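## Task

Find the patch panel mounted beneath the switch whose ports have red covers. Pull the lead out of port 16 (ports count 1 to 24 starting from the left) and hang its cord on the nearest ring of the cable manager on that port's left side; the plug itself may dangle. Do not pull any other plug out, since shifting one outward can fail the job. At the end every other plug must be seated and latched with its latch lever up, each lead must still pass through the manager rings it routes through, and no lead may be kinked sharply or twisted around another.

## Robot and tools

Robot: two 6-joint arms, left_arm and right_arm, each with a parallel gripper. The fingers point along the gripper's +z axis and close along its y axis. end_effector_position is the spot between the finger pads, about 1 cm short of the tips.

World frame: origin on the floor at the centre of the robot's foot. +x is the direction the robot faces, +z is up, and +y is toward left_arm (the robot's own left, not the left of an image). Positions are in metres and orientations are quaternions in wxyz order. Reported hand poses can be a few centimetres off, more at full reach. The furniture may be rotated relative to the robot, and only the floor height is known.

Row layout: every motion row has 14 numbers. The first 7 are left_arm (waist, shoulder, elbow, wrist pitch, wrist yaw, wrist roll, opening) and the last 7 are right_arm in the same order. Always send all 14, even if one arm stays still.

Joint numbers are scaled offsets in [-1, 1], measured from the Joint targets shown in the latest result, not from the previous row. A value of 1.0 equals 1.264 rad for the waist, 1.32 for the shoulder, 1.276 for the elbow, 1.83 for wrist pitch, 6.358 for wrist yaw and 7.625 for wrist roll. Repeating the same offset in a later action moves the joint further.

The opening is absolute, not an offset: +1 is fully open and -1 is closed. To leave a gripper as it is, resend its current command, because 0 means half open.

Stated joint ranges (rad): waist -2.880 to 2.880, shoulder 0.000 to 3.142, elbow 0.000 to 3.019, wrist pitch -1.693 to 1.571, wrist yaw -1.571 to 1.571, wrist roll -2.094 to 2.094. The true limits may differ by up to 0.084. An action that asks for more than 0.084 beyond a limit is refused for both arms. A "joint sent to its limit" line means a joint was clipped at its end.

execute_actions(actions, cameras): actions is a list of actions. Each action is a table of up to 15 rows, one row per 1/30 s step; if a table is short, its last row is held until the 15 steps are used. An empty list just reports state. cameras picks which images come back: [] gives none, and null or ["all"] gives every camera.

move(target, speed, blend, opening_speed, blocking, cameras): drives the joints along a path to a target. target is one 14-number row, or a list of up to 15 rows. Every row is an offset from the same starting Joint targets. speed is the peak rate in rad/s of the joint with the farthest to go, from 0.01 to 2, default 0.5; give one value or one per target. blend in rad rounds the corners at intermediate targets. opening_speed sets how fast the grippers change, at least 0.2 per second on the opening scale; keep it low when closing on something. blocking=false returns after about 0.5 s while the move continues. The path does not avoid obstacles or the other arm, and the far end of a long arm moves fastest. The "move:" line reports the outcome: done, off_target, moving, held or fault, an optional limits=held, and the worst-lagging joint for any arm more than 0.035 rad from its target.

wait(seconds 0 to 10) lets time run while each arm holds its last command. stop() brakes a running move. zoom_image(camera, region=[x0,y0,x1,y1]) enlarges part of the latest image from cam_head_left, cam_head_right, cam_left_wrist or cam_right_wrist. The region is at most 504x504 px, with the origin at the top-left. finished_scene(scene) ends the scene for good; call it only once the goal holds with the robot not touching anything.

Results: Joint positions (rad) and Joint velocities (rad/s) list each arm's joints, followed by the gap between the finger pads (0.094 m when fully open). Joint targets is the base for your next offsets. Tool commands shows the current gripper commands. grip_measured is the measured finger opening on the command scale; it reads slightly wide when empty and narrower under a hard squeeze. Joint torques are in N m, include gravity, and are noisy; joints 3 and 4 wrap around at ±28. "joint command not followed" means the clearance check changed some targets. MOTOR HOT appears at 85 °C; at 100 °C an OVER-TEMPERATURE FAULT drops that arm for 30 to 60 s.

Limits: each control step keeps a target within a fixed distance of the measured angle, and an arm's step is scaled down if its gripper would jump more than 110 mm. Large motions therefore take several actions. If an arm is pushing on something, command its targets back past its measured positions to relieve it.

Cameras: the two head cameras are fixed (896x504) and the two wrist cameras are fisheye (672x504). Calibration is supplied per scene and may be slightly off.

To avoid: yanking or loosening any plug other than the target one, knocking anything off the table or onto the floor, releasing a part while it is moving, fast impacts, and contact between the two arms, which can end the scene. Keep contact gentle and approach slowly. Do not hold a stretched-out arm still for long, since that heats the motors.

Each tool is called as name(argument=value, ...), one argument or row to a line, values as JSON.

## Session

execute_actions(
  actions=[],
)

Scene clock: 0.00 s.
left_arm: end_effector_position=(+0.8194, +0.4636, +0.9689) grip_measured=+1.000 end_effector_quat_wxyz=(+0.330, -0.375, +0.835, +0.230) | right_arm: end_effector_position=(+0.8063, -0.1882, +1.0814) grip_measured=+1.000 end_effector_quat_wxyz=(+0.277, -0.763, +0.567, +0.140)
Joint positions: left_arm=[0.959 2.153 1.347 1.176 -0.79 0.207 0.094] | right_arm=[-0.726 1.875 1.304 -0.199 0.063 -2.072 0.094]
Joint velocities: within noise
Joint torques (N m): no reading
Heat: left arm: hottest wrist yaw 33 °C; right arm: hottest elbow 36 °C.
Joint targets: left_arm=[0.956 2.149 1.347 1.180 -0.790 0.207] | right_arm=[-0.725 1.874 1.308 -0.199 0.063 -2.072]
Tool commands: left_gripper/opening=+1.0 right_gripper/opening=+1.0

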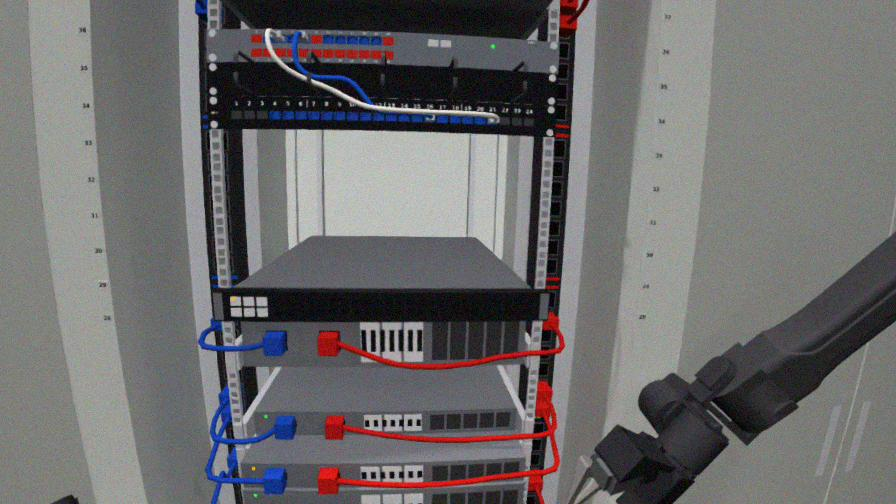

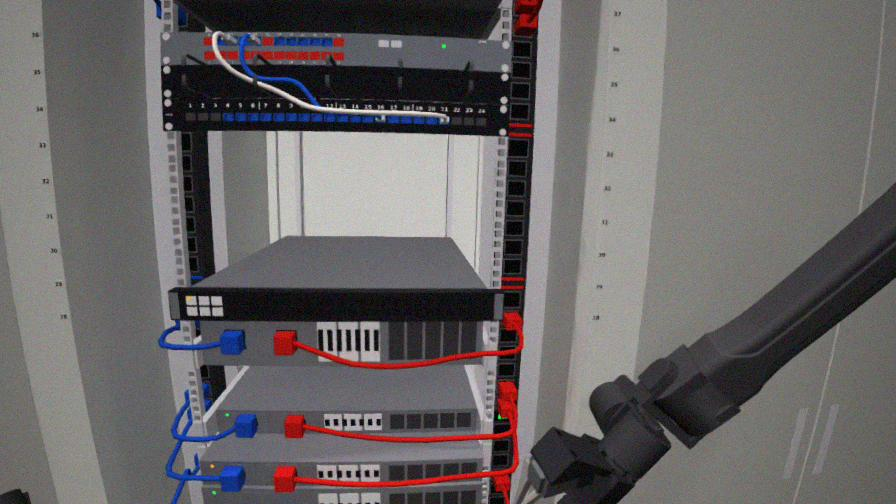

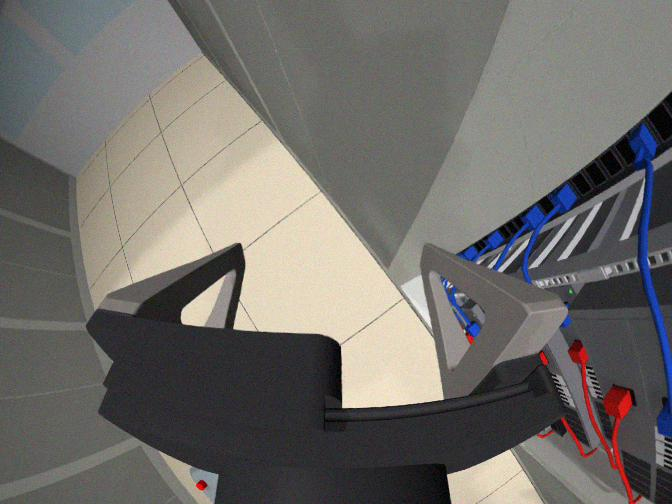

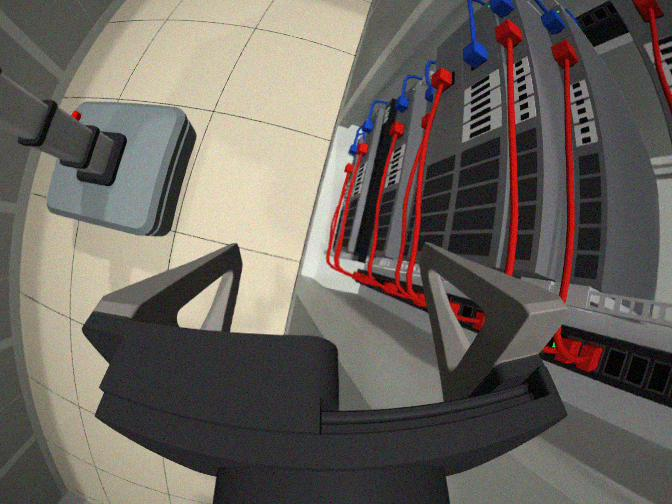

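zoom_image(
  camera="cam_head_left",
  region=[200, 10, 380, 140],
)

zoom_image(
  camera="cam_head_left",
  region=[380, 10, 560, 140],
)

zoom_image(
  camera="cam_head_right",
  region=[160, 20, 340, 140],
)

zoom_image(
  camera="cam_head_right",
  region=[330, 20, 510, 140],
)

Scaled by 2.800 from the camera's 896x504 image, which has a finer 1280x720 frame.

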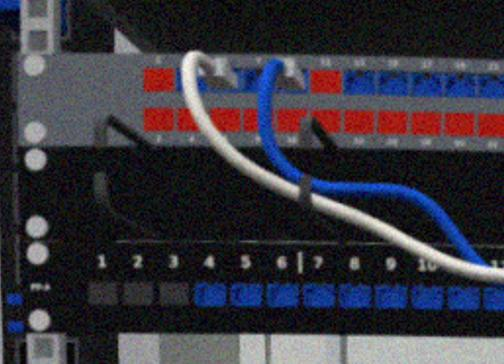

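Scaled by 2.800 from the camera's 896x504 image, which has a finer 1280x720 frame.

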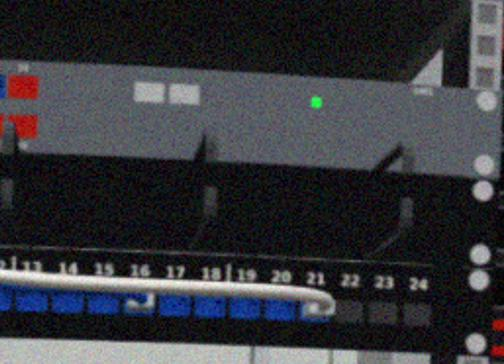

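Scaled by 2.800 from the camera's 896x504 image, which has a finer 1280x720 frame.

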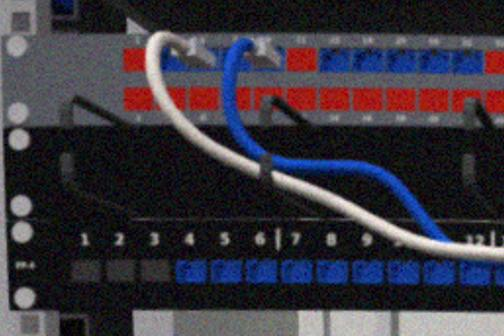

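Scaled by 2.800 from the camera's 896x504 image, which has a finer 1280x720 frame.

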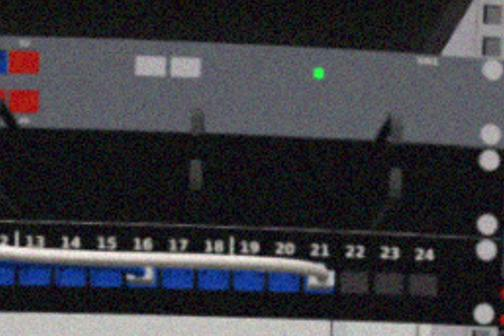

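move(
  target=[0.16,0,0,0,0,0,1,-0.16,0,0,0,0,0,1],
  cameras=["cam_head_left"],
)

move(
  target=[0,-0.15,0,0,0,0,1,0,-0.15,0,0,0,0,1],
  cameras=["cam_head_left"],
)

move(
  target=[0,0,0,-0.15,0,0,1,0,0,0,0.15,0,0,1],
  cameras=["cam_head_left"],
)

Scene clock: 3.50 s.
left_arm: end_effector_position=(+0.7364, +0.5935, +0.9232) grip_measured=+1.000 end_effector_quat_wxyz=(+0.288, -0.383, +0.815, +0.327) | right_arm: end_effector_position=(+0.7676, -0.3046, +0.9974) grip_measured=+1.000 end_effector_quat_wxyz=(+0.197, -0.737, +0.633, +0.133)
Joint positions: left_arm=[1.176 2.153 1.347 1.176 -0.79 0.207 0.094] | right_arm=[-0.939 1.875 1.304 -0.199 0.063 -2.072 0.094]
Joint velocities: within noise
Joint torques (N m): left_arm=[-8.53 -15.27 -0.57 1.77 -0.12 0] | right_arm=[9 -13.68 0.68 0.58 -0.45 0.09]
Heat: left arm: hottest wrist yaw 33 °C; right arm: hottest elbow 36 °C.
Joint targets: left_arm=[1.159 2.149 1.347 1.180 -0.789 0.207] | right_arm=[-0.927 1.874 1.308 -0.199 0.062 -2.072]
move: done
Images, in order (width x height): cam_head_left 896x504.

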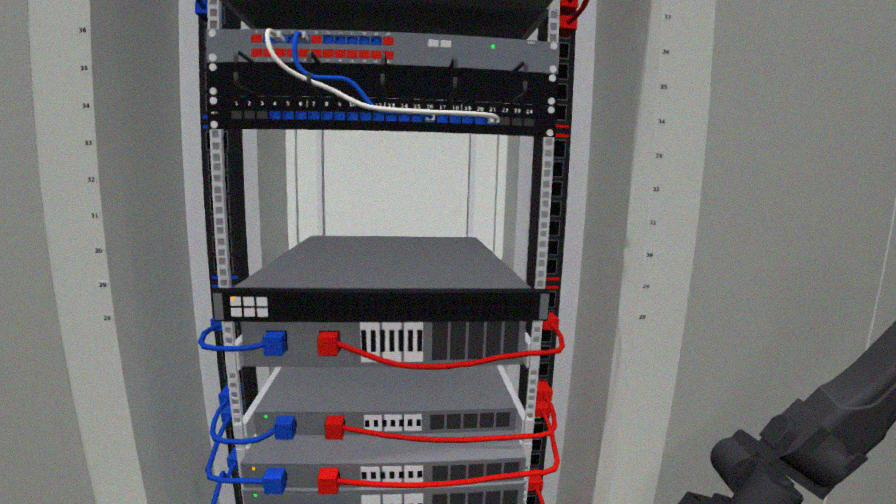

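Scene clock: 4.67 s.
left_arm: end_effector_position=(+0.8095, +0.6779, +1.0241) grip_measured=+1.000 end_effector_quat_wxyz=(+0.364, -0.422, +0.755, +0.344) | right_arm: end_effector_position=(+0.8567, -0.3927, +1.0796) grip_measured=+1.000 end_effector_quat_wxyz=(+0.233, -0.716, +0.657, +0.033)
Joint positions: left_arm=[1.176 1.942 1.347 1.176 -0.79 0.207 0.094] | right_arm=[-0.939 1.658 1.31 -0.199 0.063 -2.072 0.094]
Joint velocities: within noise
Joint torques (N m): left_arm=[-8 -16.91 1.03 1.81 -0.02 0.01] | right_arm=[8 -13.92 2.21 0.96 -0.42 0.11]
Heat: left arm: hottest wrist yaw 33 °C; right arm: hottest elbow 36 °C.
Joint targets: left_arm=[1.159 1.951 1.346 1.180 -0.789 0.207] | right_arm=[-0.927 1.676 1.307 -0.199 0.062 -2.072]
move: done
Images, in order (width x height): cam_head_left 896x504.

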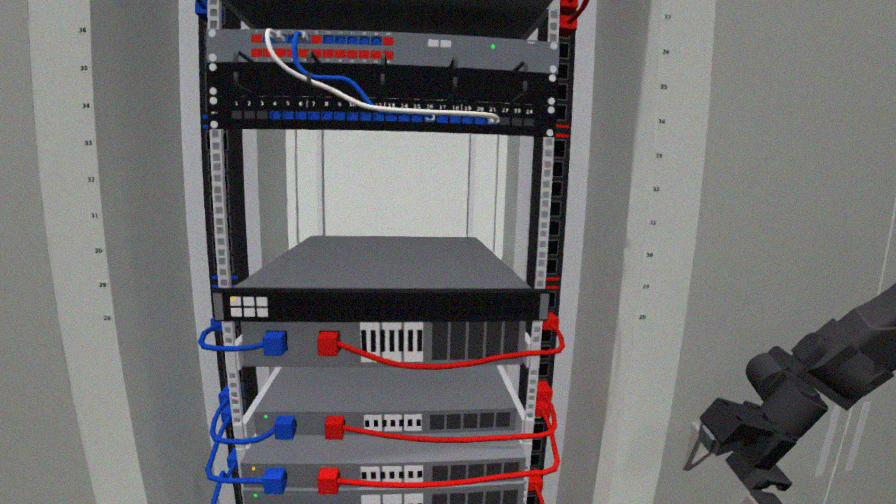

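Scene clock: 5.67 s.
left_arm: end_effector_position=(+0.7943, +0.6521, +0.9828) grip_measured=+1.000 end_effector_quat_wxyz=(+0.269, -0.372, +0.827, +0.323) | right_arm: end_effector_position=(+0.8948, -0.4114, +1.0846) grip_measured=+1.000 end_effector_quat_wxyz=(+0.264, -0.687, +0.674, -0.064)
Joint positions: left_arm=[1.176 1.942 1.347 0.914 -0.79 0.207 0.094] | right_arm=[-0.939 1.663 1.288 0.043 0.064 -2.072 0.094]
Joint velocities: within noise
Joint torques (N m): left_arm=[-8.12 -16.5 0.87 1.31 -0.13 0] | right_arm=[8.12 -14.33 4.21 2.74 -0.42 0.13]
Heat: left arm: hottest wrist yaw 33 °C; right arm: hottest elbow 36 °C.
Joint targets: left_arm=[1.159 1.951 1.346 0.906 -0.789 0.207] | right_arm=[-0.927 1.676 1.308 0.076 0.062 -2.072]
move: done
Images, in order (width x height): cam_head_left 896x504.

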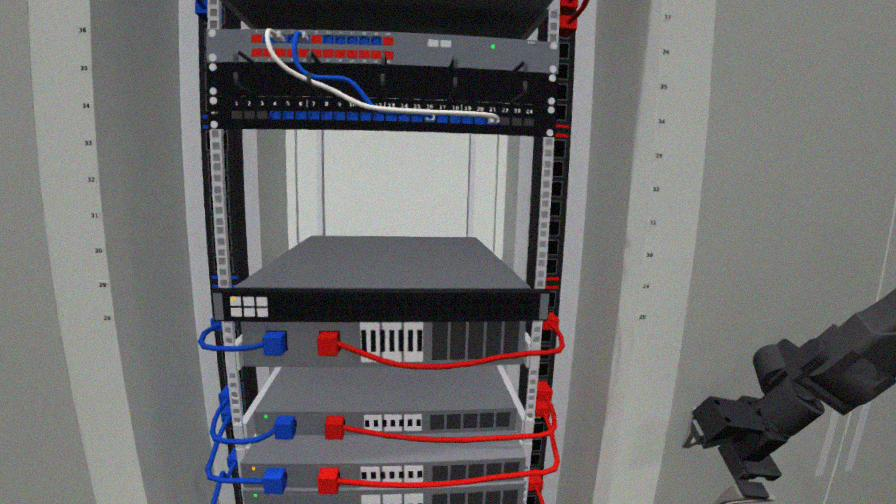

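move(
  target=[0,0,-0.25,0,0,0,1,0,0,-0.25,0,0,0,1],
  cameras=["cam_left_wrist"],
)

move(
  target=[0,0,0,0.25,0,0,1,0,0,0,0.25,0,0,1],
  cameras=["cam_left_wrist"],
)

move(
  target=[0,0,0,0,0.1,0,1,0,0,0,0,0.1,0,1],
  cameras=["cam_left_wrist"],
)

Scene clock: 19.17 s.
left_arm: end_effector_position=(+0.6534, +0.5597, +0.9613) grip_measured=+1.000 end_effector_quat_wxyz=(-0.144, +0.302, -0.897, -0.288) | right_arm: end_effector_position=(+0.7289, -0.3294, +1.0617) grip_measured=+1.000 end_effector_quat_wxyz=(+0.222, -0.723, +0.651, +0.063)
Joint positions: left_arm=[1.176 1.947 1.028 0.911 -0.79 0.207 0.094] | right_arm=[-0.939 1.667 0.982 0.071 0.064 -2.072 0.094]
Joint velocities: within noise
Joint torques (N m): left_arm=[-7.47 -13.39 -1.55 1.05 -0.24 -0.01] | right_arm=[7.24 -10.23 0.12 1.01 -0.44 0.09]
Heat: left arm: hottest waist 32 °C; right arm: hottest elbow 36 °C.
Joint targets: left_arm=[1.159 1.951 1.027 0.906 -0.790 0.207] | right_arm=[-0.927 1.676 0.988 0.076 0.062 -2.072]
move: done
camera_calibration:
cam_left_wrist: T_world_to_cam=[[0.626421, -0.651583, -0.427828, 0.368504], [-0.673819, -0.728582, 0.123033, 0.731959], [-0.391874, 0.211209, -0.895447, 1.12094], [0, 0, 0, 1]] pos_world=[0.701637, 0.53665, 1.07135]
Images, in order (width x height): cam_left_wrist 672x504.

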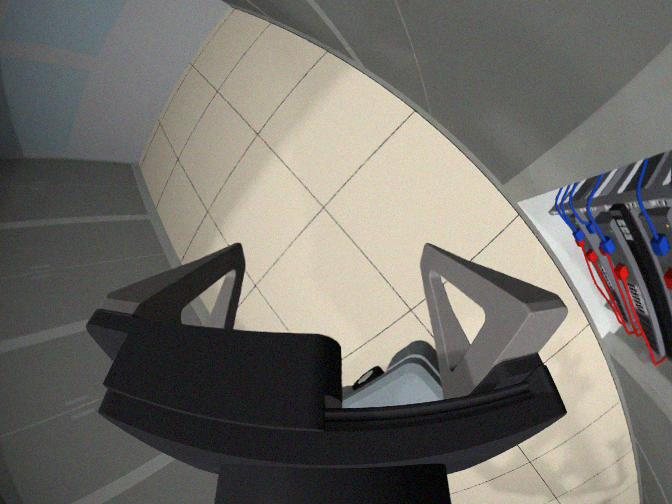

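Scene clock: 20.53 s.
left_arm: end_effector_position=(+0.6942, +0.6068, +1.0177) grip_measured=+1.000 end_effector_quat_wxyz=(+0.309, -0.394, +0.799, +0.332) | right_arm: end_effector_position=(+0.8229, -0.3829, +1.0857) grip_measured=+1.000 end_effector_quat_wxyz=(+0.287, -0.659, +0.681, -0.140)
Joint positions: left_arm=[1.176 1.947 1.028 1.346 -0.79 0.207 0.094] | right_arm=[-0.939 1.667 0.984 0.521 0.064 -2.072 0.094]
Joint velocities: within noise
Joint torques (N m): left_arm=[-7.36 -13.68 -1.36 2.32 -0.09 0] | right_arm=[7.3 -12.57 0.65 2.02 -0.44 0.11]
Heat: left arm: hottest waist 32 °C; right arm: hottest elbow 36 °C.
Joint targets: left_arm=[1.159 1.951 1.027 1.364 -0.790 0.207] | right_arm=[-0.927 1.676 0.989 0.533 0.062 -2.072]
move: done
camera_calibration:
cam_left_wrist: T_world_to_cam=[[0.83559, -0.469505, -0.285228, -0.00307848], [-0.538623, -0.802309, -0.257265, 1.12477], [-0.108054, 0.368598, -0.923288, 0.913275], [0, 0, 0, 1]] pos_world=[0.707082, 0.564337, 1.1317]
Images, in order (width x height): cam_left_wrist 672x504.

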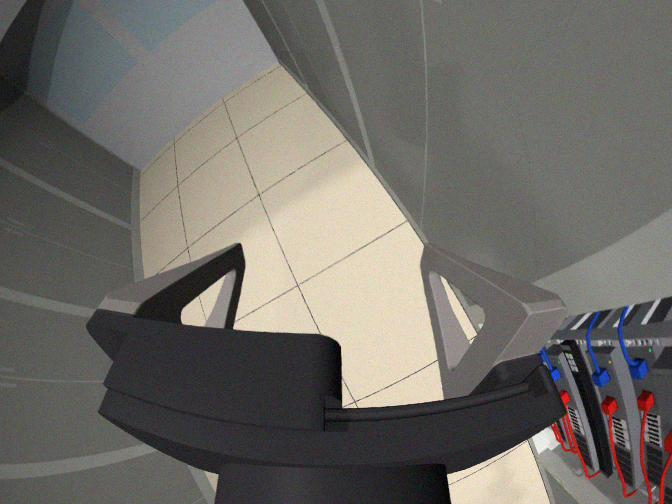

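Scene clock: 22.17 s.
left_arm: end_effector_position=(+0.7802, +0.5430, +1.0245) grip_measured=+1.000 end_effector_quat_wxyz=(+0.465, -0.258, +0.841, +0.097) | right_arm: end_effector_position=(+0.7670, -0.4718, +1.0660) grip_measured=+1.000 end_effector_quat_wxyz=(-0.011, -0.631, +0.747, -0.212)
Joint positions: left_arm=[1.176 1.947 1.028 1.346 -0.156 0.207 0.094] | right_arm=[-0.939 1.667 0.984 0.522 0.696 -2.072 0.094]
Joint velocities: within noise
Joint torques (N m): left_arm=[-7.71 -13.86 -1.24 2.41 0.26 0.04] | right_arm=[6.83 -12.04 0.62 1.87 0 0.11]
Heat: left arm: hottest waist 32 °C; right arm: hottest elbow 36 °C.
Joint targets: left_arm=[1.159 1.951 1.027 1.364 -0.154 0.207] | right_arm=[-0.927 1.676 0.989 0.533 0.698 -2.072]
move: done
camera_calibration:
cam_left_wrist: T_world_to_cam=[[0.524689, -0.84752, 0.0800703, -0.0293037], [-0.784067, -0.517746, -0.342313, 1.24574], [0.331573, 0.116827, -0.936168, 0.759281], [0, 0, 0, 1]] pos_world=[0.74036, 0.531436, 1.13959]
Images, in order (width x height): cam_left_wrist 672x504.

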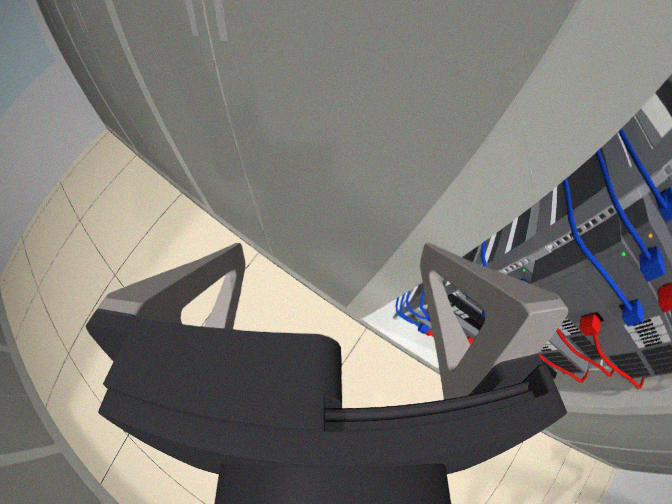

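move(
  target=[
    [0,-0.449,-0.204,-0.233,-0.0311,0.1188,0,0,0,0,0,0,0,1],
    [-1,-0.449,-0.204,-0.233,-0.0311,0.1188,0,0,0,0,0,0,0,1],
  ],
  speed=0.7,
)

Scene clock: 32.80 s.
left_arm: end_effector_position=(+0.8340, +0.1631, +1.6313) grip_measured=+0.002 end_effector_quat_wxyz=(+0.676, +0.149, +0.709, -0.134) | right_arm: end_effector_position=(+0.7671, -0.4720, +1.0661) grip_measured=+1.000 end_effector_quat_wxyz=(-0.011, -0.630, +0.747, -0.212)
Joint positions: left_arm=[-0.101 1.364 0.77 0.944 -0.351 1.106 0.047] | right_arm=[-0.939 1.667 0.984 0.522 0.697 -2.072 0.094]
Joint velocities: within noise
Joint torques (N m): left_arm=[-9.93 -4.13 4.29 0.68 0.62 0.11] | right_arm=[7.06 -12.04 0.61 1.96 -0.03 0.09]
Heat: left arm: hottest waist 32 °C; right arm: hottest elbow 36 °C.
Joint targets: left_arm=[-0.105 1.358 0.767 0.937 -0.351 1.113] | right_arm=[-0.927 1.676 0.989 0.533 0.698 -2.072]
move: done
camera_calibration:
cam_left_wrist: T_world_to_cam=[[-0.393198, -0.919406, -0.00935796, 0.494982], [-0.580241, 0.256019, -0.773159, 1.7056], [0.713243, -0.298575, -0.634143, 0.61068], [0, 0, 0, 1]] pos_world=[0.748723, 0.200758, 1.71059]
cam_right_wrist: T_world_to_cam=[[0.948659, -0.0897949, 0.303286, -1.09663], [-0.299909, -0.560021, 0.77229, -0.854846], [0.100499, -0.823598, -0.558199, 0.252197], [0, 0, 0, 1]] pos_world=[0.758604, -0.369494, 1.13356]

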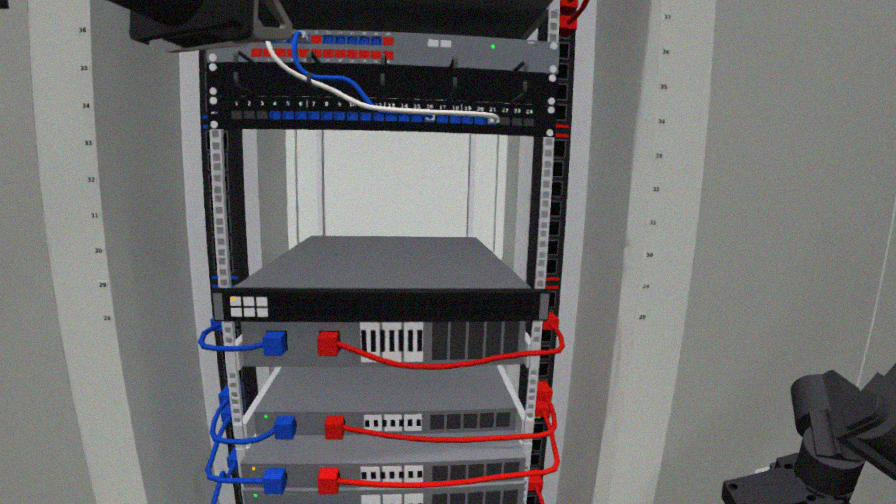

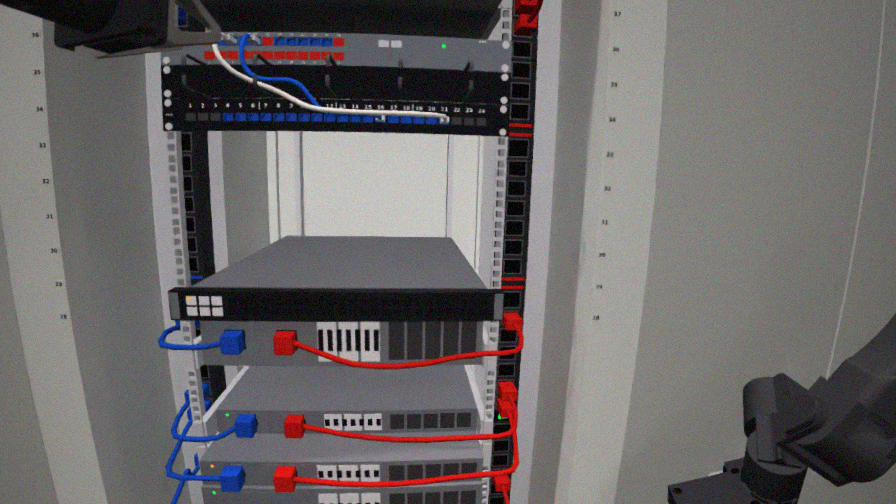

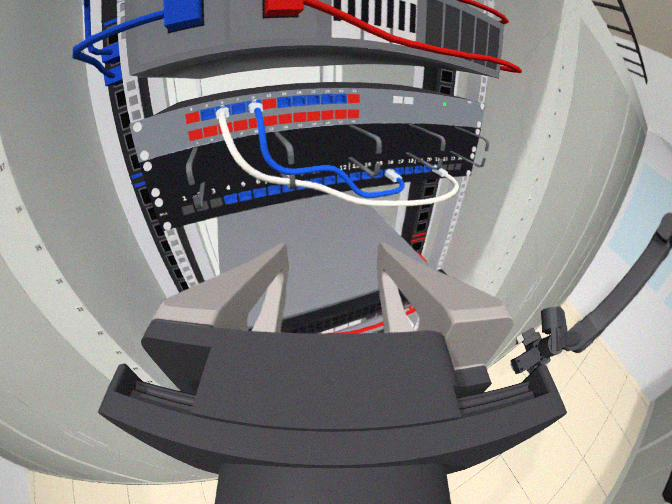

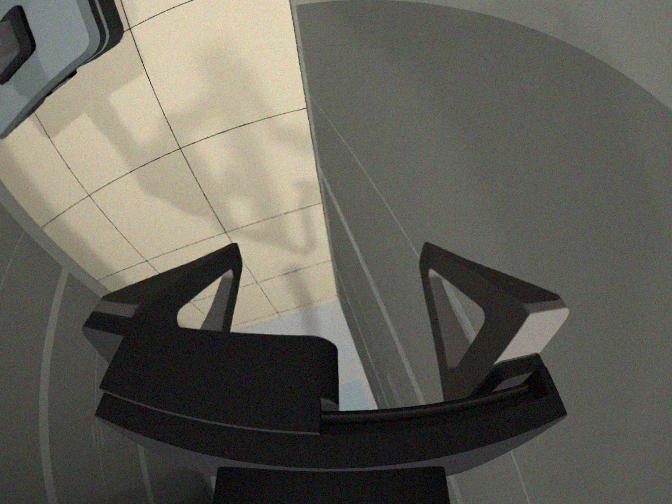

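zoom_image(
  camera="cam_left_wrist",
  region=[340, 110, 500, 230],
)

zoom_image(
  camera="cam_left_wrist",
  region=[180, 90, 360, 225],
)

Scaled by 3.150 from the camera's 672x504 image, which has a finer 960x720 frame.

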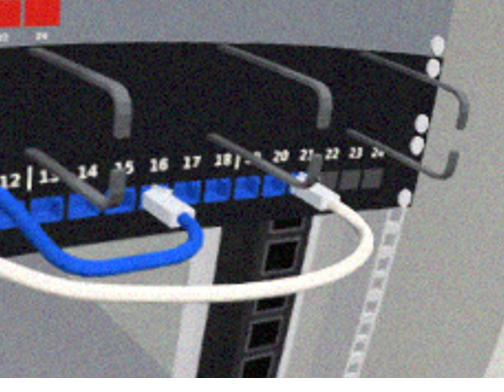

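Scaled by 2.800 from the camera's 672x504 image, which has a finer 960x720 frame.

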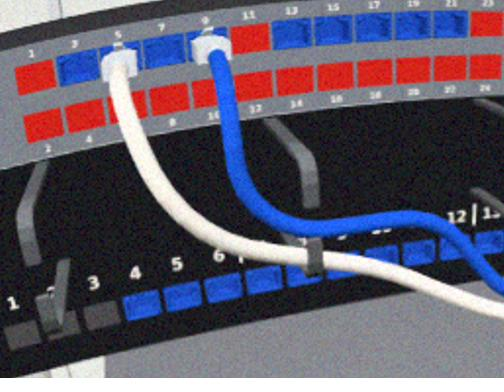

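move(
  target=[
    [0,0,0,0,0,0,0,0,-0.241,-0.174,0.221,-0.0544,0.1258,0],
    [0,0,0,0,0,0,0,0.8,-0.241,-0.174,0.221,-0.0544,0.1258,0],
  ],
  speed=0.7,
)

zoom_image(
  camera="cam_right_wrist",
  region=[180, 90, 500, 300],
)

Scene clock: 40.80 s.
left_arm: end_effector_position=(+0.8340, +0.1631, +1.6313) grip_measured=+0.002 end_effector_quat_wxyz=(+0.676, +0.149, +0.709, -0.134) | right_arm: end_effector_position=(+0.8364, -0.1617, +1.6187) grip_measured=+0.002 end_effector_quat_wxyz=(+0.669, -0.165, +0.714, +0.123)
Joint positions: left_arm=[-0.101 1.364 0.77 0.944 -0.351 1.106 0.047] | right_arm=[0.082 1.368 0.771 0.926 0.351 -1.127 0.047]
Joint velocities: within noise
Joint torques (N m): left_arm=[-9.99 -4.13 4.29 0.68 0.61 0.11] | right_arm=[7.77 -5.01 4.64 1.78 -0.58 0.21]
Heat: left arm: hottest wrist yaw 33 °C; right arm: hottest elbow 36 °C.
Joint targets: left_arm=[-0.105 1.358 0.767 0.937 -0.351 1.113] | right_arm=[0.084 1.358 0.767 0.938 0.352 -1.113]
move: done
camera_calibration:
cam_left_wrist: T_world_to_cam=[[-0.393198, -0.919406, -0.00935796, 0.494982], [-0.580241, 0.256019, -0.773159, 1.7056], [0.713243, -0.298575, -0.634143, 0.61068], [0, 0, 0, 1]] pos_world=[0.748723, 0.200758, 1.71059]
cam_right_wrist: T_world_to_cam=[[0.394307, -0.916263, 0.0706005, -0.595472], [-0.57656, -0.306478, -0.757397, 1.66136], [0.715612, 0.257942, -0.649126, 0.616777], [0, 0, 0, 1]] pos_world=[0.751301, -0.195531, 1.70072]

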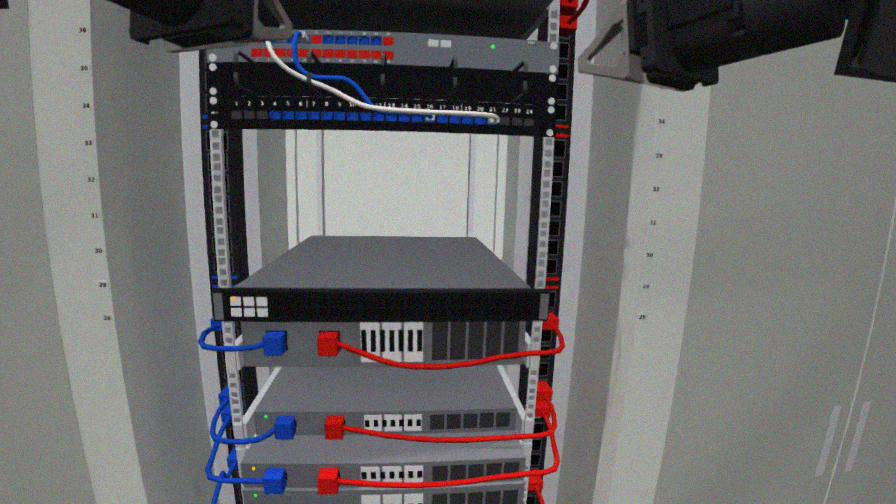

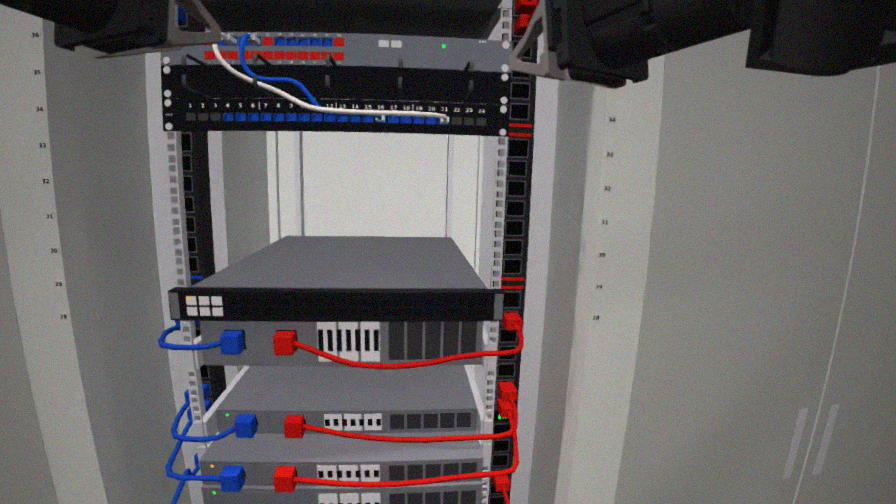

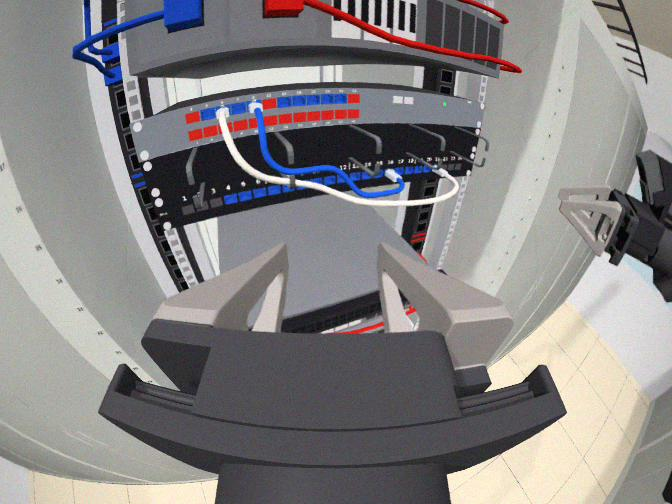

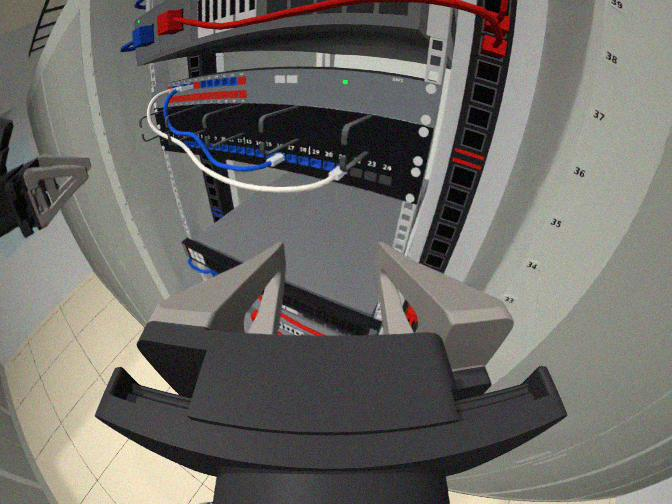

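Scaled by 1.575 from the camera's 672x504 image, which has a finer 960x720 frame.

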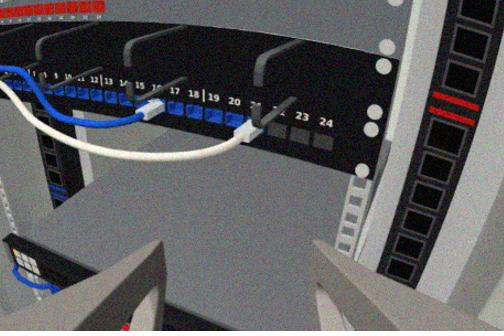

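zoom_image(
  camera="cam_right_wrist",
  region=[240, 100, 360, 200],
)

zoom_image(
  camera="cam_right_wrist",
  region=[130, 70, 250, 200],
)

zoom_image(
  camera="cam_left_wrist",
  region=[270, 110, 390, 210],
)

zoom_image(
  camera="cam_left_wrist",
  region=[350, 120, 450, 210],
)

Scaled by 4.200 from the camera's 672x504 image, which has a finer 960x720 frame.

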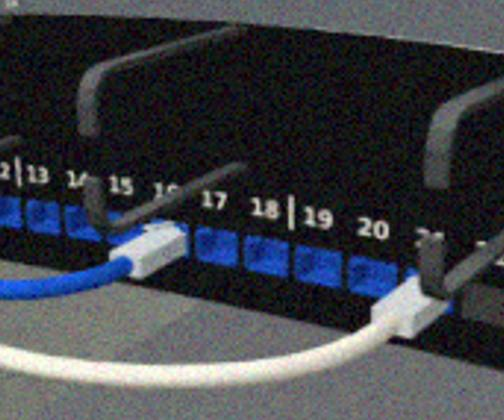

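Scaled by 3.877 from the camera's 672x504 image, which has a finer 960x720 frame.

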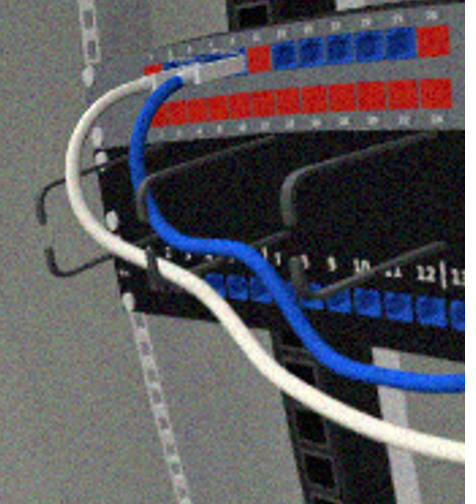

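Scaled by 4.200 from the camera's 672x504 image, which has a finer 960x720 frame.

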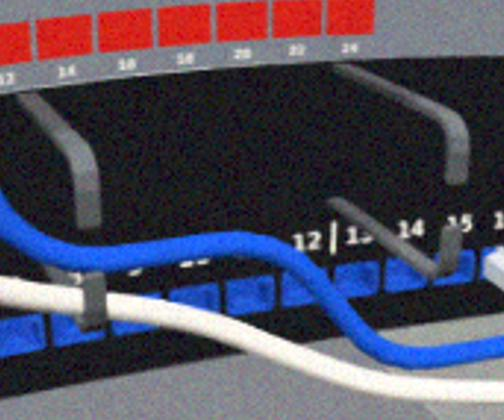

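Scaled by 5.040 from the camera's 672x504 image, which has a finer 960x720 frame.

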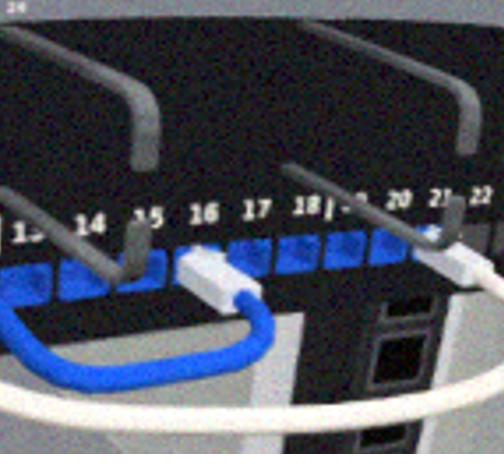

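zoom_image(
  camera="cam_left_wrist",
  region=[520, 130, 672, 280],
)

zoom_image(
  camera="cam_head_right",
  region=[490, 0, 700, 120],
)

Scaled by 3.316 from the camera's 672x504 image, which has a finer 960x720 frame.

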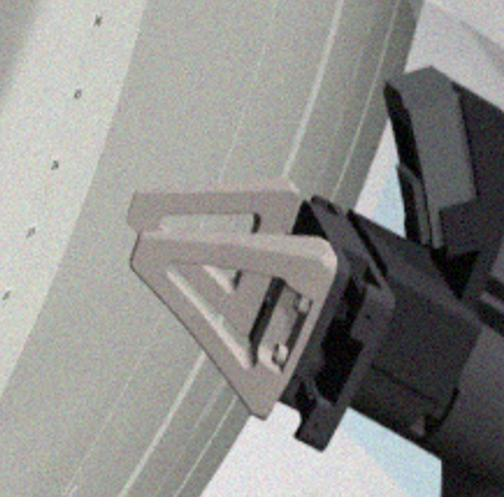

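Scaled by 2.400 from the camera's 896x504 image, which has a finer 1280x720 frame.

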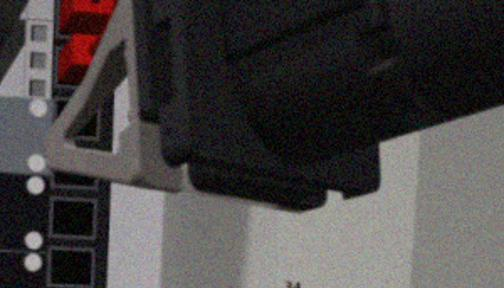

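zoom_image(
  camera="cam_right_wrist",
  region=[145, 90, 205, 160],
)

zoom_image(
  camera="cam_left_wrist",
  region=[260, 130, 330, 200],
)

zoom_image(
  camera="cam_head_right",
  region=[230, 50, 310, 110],
)

zoom_image(
  camera="cam_head_left",
  region=[280, 50, 360, 110],
)

Scaled by 7.200 from the camera's 672x504 image, which has a finer 960x720 frame.

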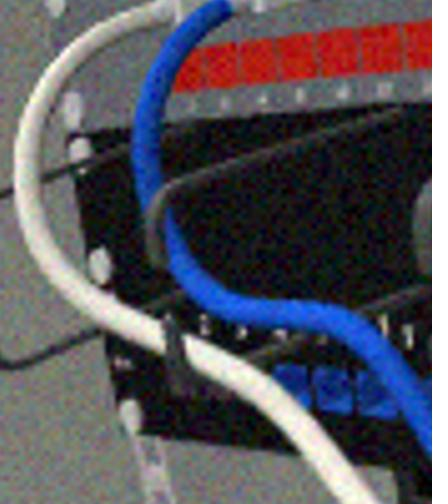

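Scaled by 7.200 from the camera's 672x504 image, which has a finer 960x720 frame.

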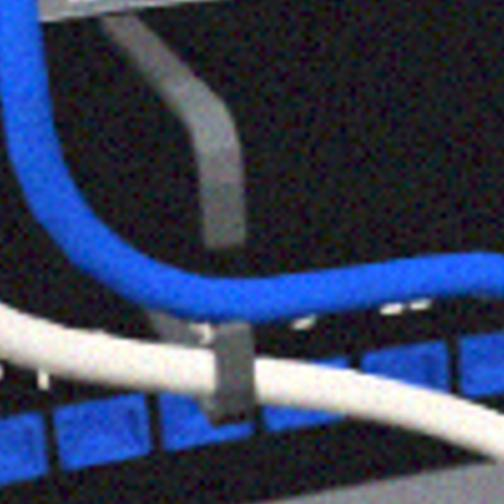

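Scaled by 6.300 from the camera's 896x504 image, which has a finer 1280x720 frame.

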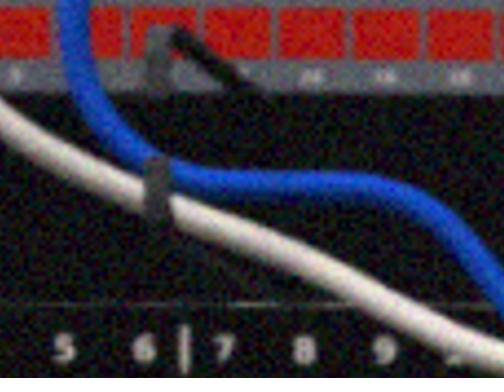

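Scaled by 6.300 from the camera's 896x504 image, which has a finer 1280x720 frame.

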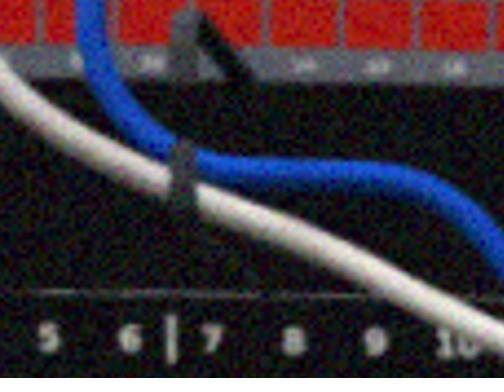

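move(
  target=[
    [0.3374,0.3833,0.2069,0.3063,0.178,-0.1932,-0.3,0,0,0,0,0,0,-0.3],
    [0.3115,0.4585,0.3929,0.2203,0.1738,-0.1935,-0.3,0,0,0,0,0,0,-0.3],
  ],
  speed=0.6,
)

zoom_image(
  camera="cam_left_wrist",
  region=[200, 60, 520, 330],
)

zoom_image(
  camera="cam_right_wrist",
  region=[130, 70, 350, 250],
)

Scene clock: 61.53 s.
left_arm: end_effector_position=(+0.9241, +0.0683, +1.5310) grip_measured=-0.298 end_effector_quat_wxyz=(+0.580, -0.093, +0.415, -0.695) | right_arm: end_effector_position=(+0.8365, -0.1619, +1.6188) grip_measured=-0.298 end_effector_quat_wxyz=(+0.669, -0.165, +0.714, +0.123)
Joint positions: left_arm=[0.303 1.954 1.256 1.348 0.754 -0.354 0.033] | right_arm=[0.082 1.368 0.771 0.927 0.351 -1.127 0.033]
Joint velocities: within noise
Joint torques (N m): left_arm=[-16.79 -10.7 3.52 0.83 0.36 0.02] | right_arm=[7.94 -4.95 4.6 1.83 -0.58 0.23]
Heat: left arm: hottest wrist yaw 33 °C; right arm: hottest elbow 37 °C.
Joint targets: left_arm=[0.288 1.963 1.268 1.340 0.753 -0.362] | right_arm=[0.084 1.358 0.767 0.938 0.352 -1.113]
move: done
camera_calibration:
cam_left_wrist: T_world_to_cam=[[-0.730043, -0.0144294, 0.683248, -0.368596], [-0.612073, -0.430898, -0.663094, 1.61239], [0.303979, -0.902285, 0.305743, -0.565035], [0, 0, 0, 1]] pos_world=[0.889565, 0.179633, 1.49376]
cam_right_wrist: T_world_to_cam=[[0.393375, -0.916717, 0.0698975, -0.593874], [-0.576727, -0.305258, -0.757762, 1.66238], [0.71599, 0.257773, -0.648777, 0.615931], [0, 0, 0, 1]] pos_world=[0.751355, -0.195729, 1.7008]

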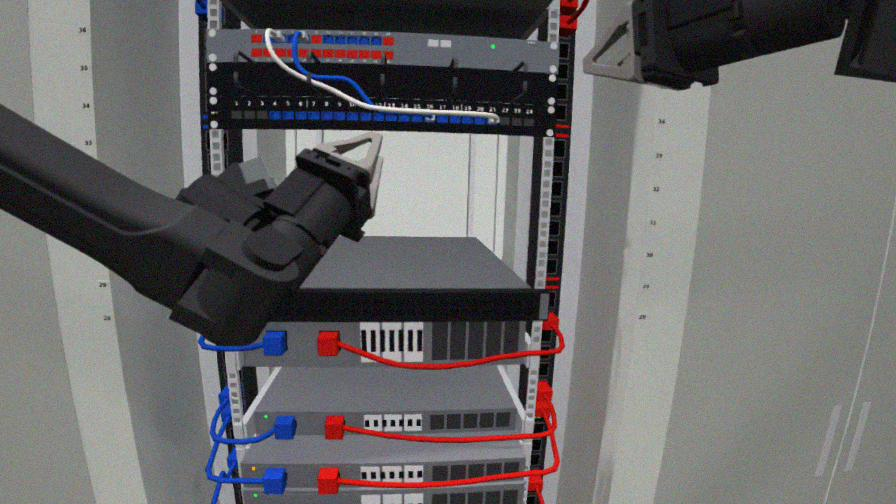

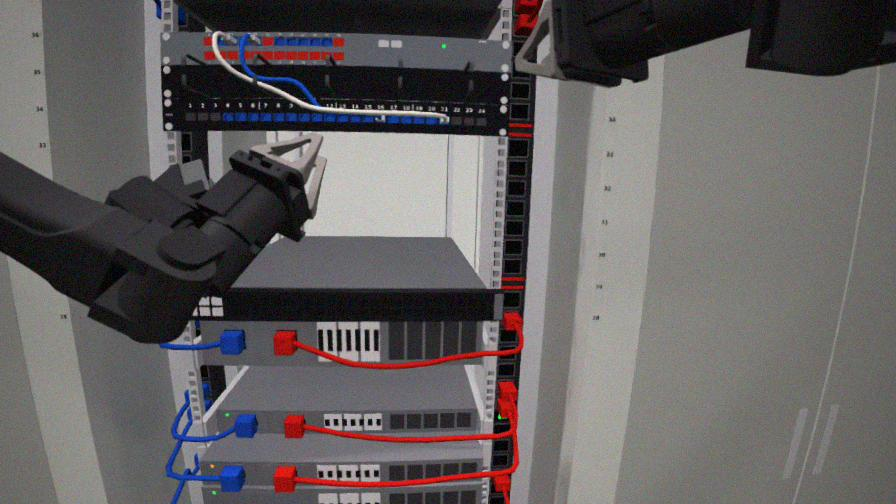

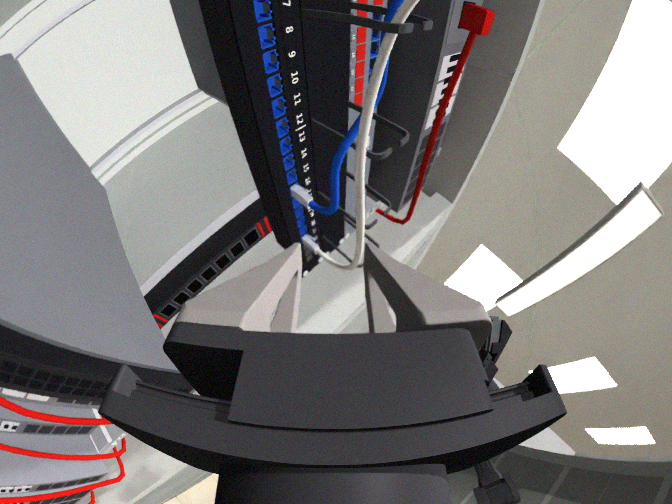

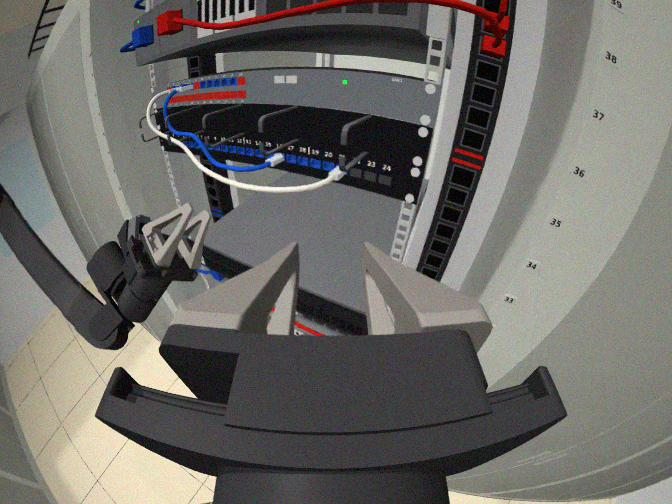

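Scaled by 1.575 from the camera's 672x504 image, which has a finer 960x720 frame.

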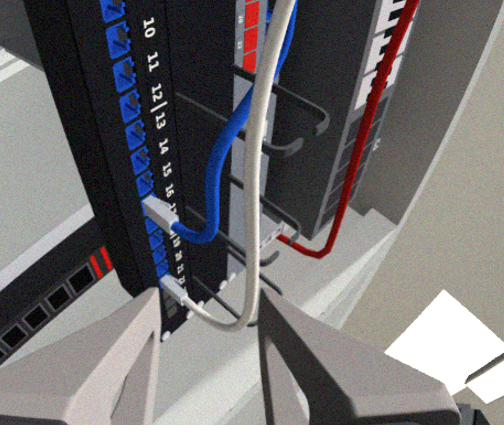

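Scaled by 2.291 from the camera's 672x504 image, which has a finer 960x720 frame.

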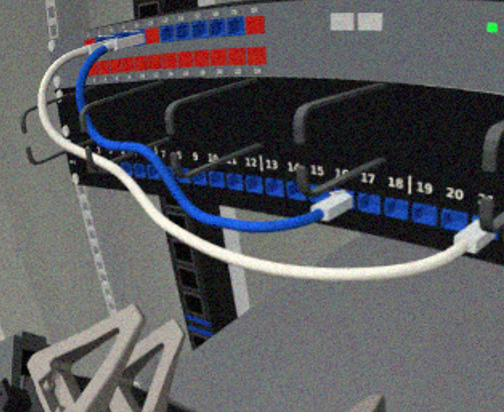

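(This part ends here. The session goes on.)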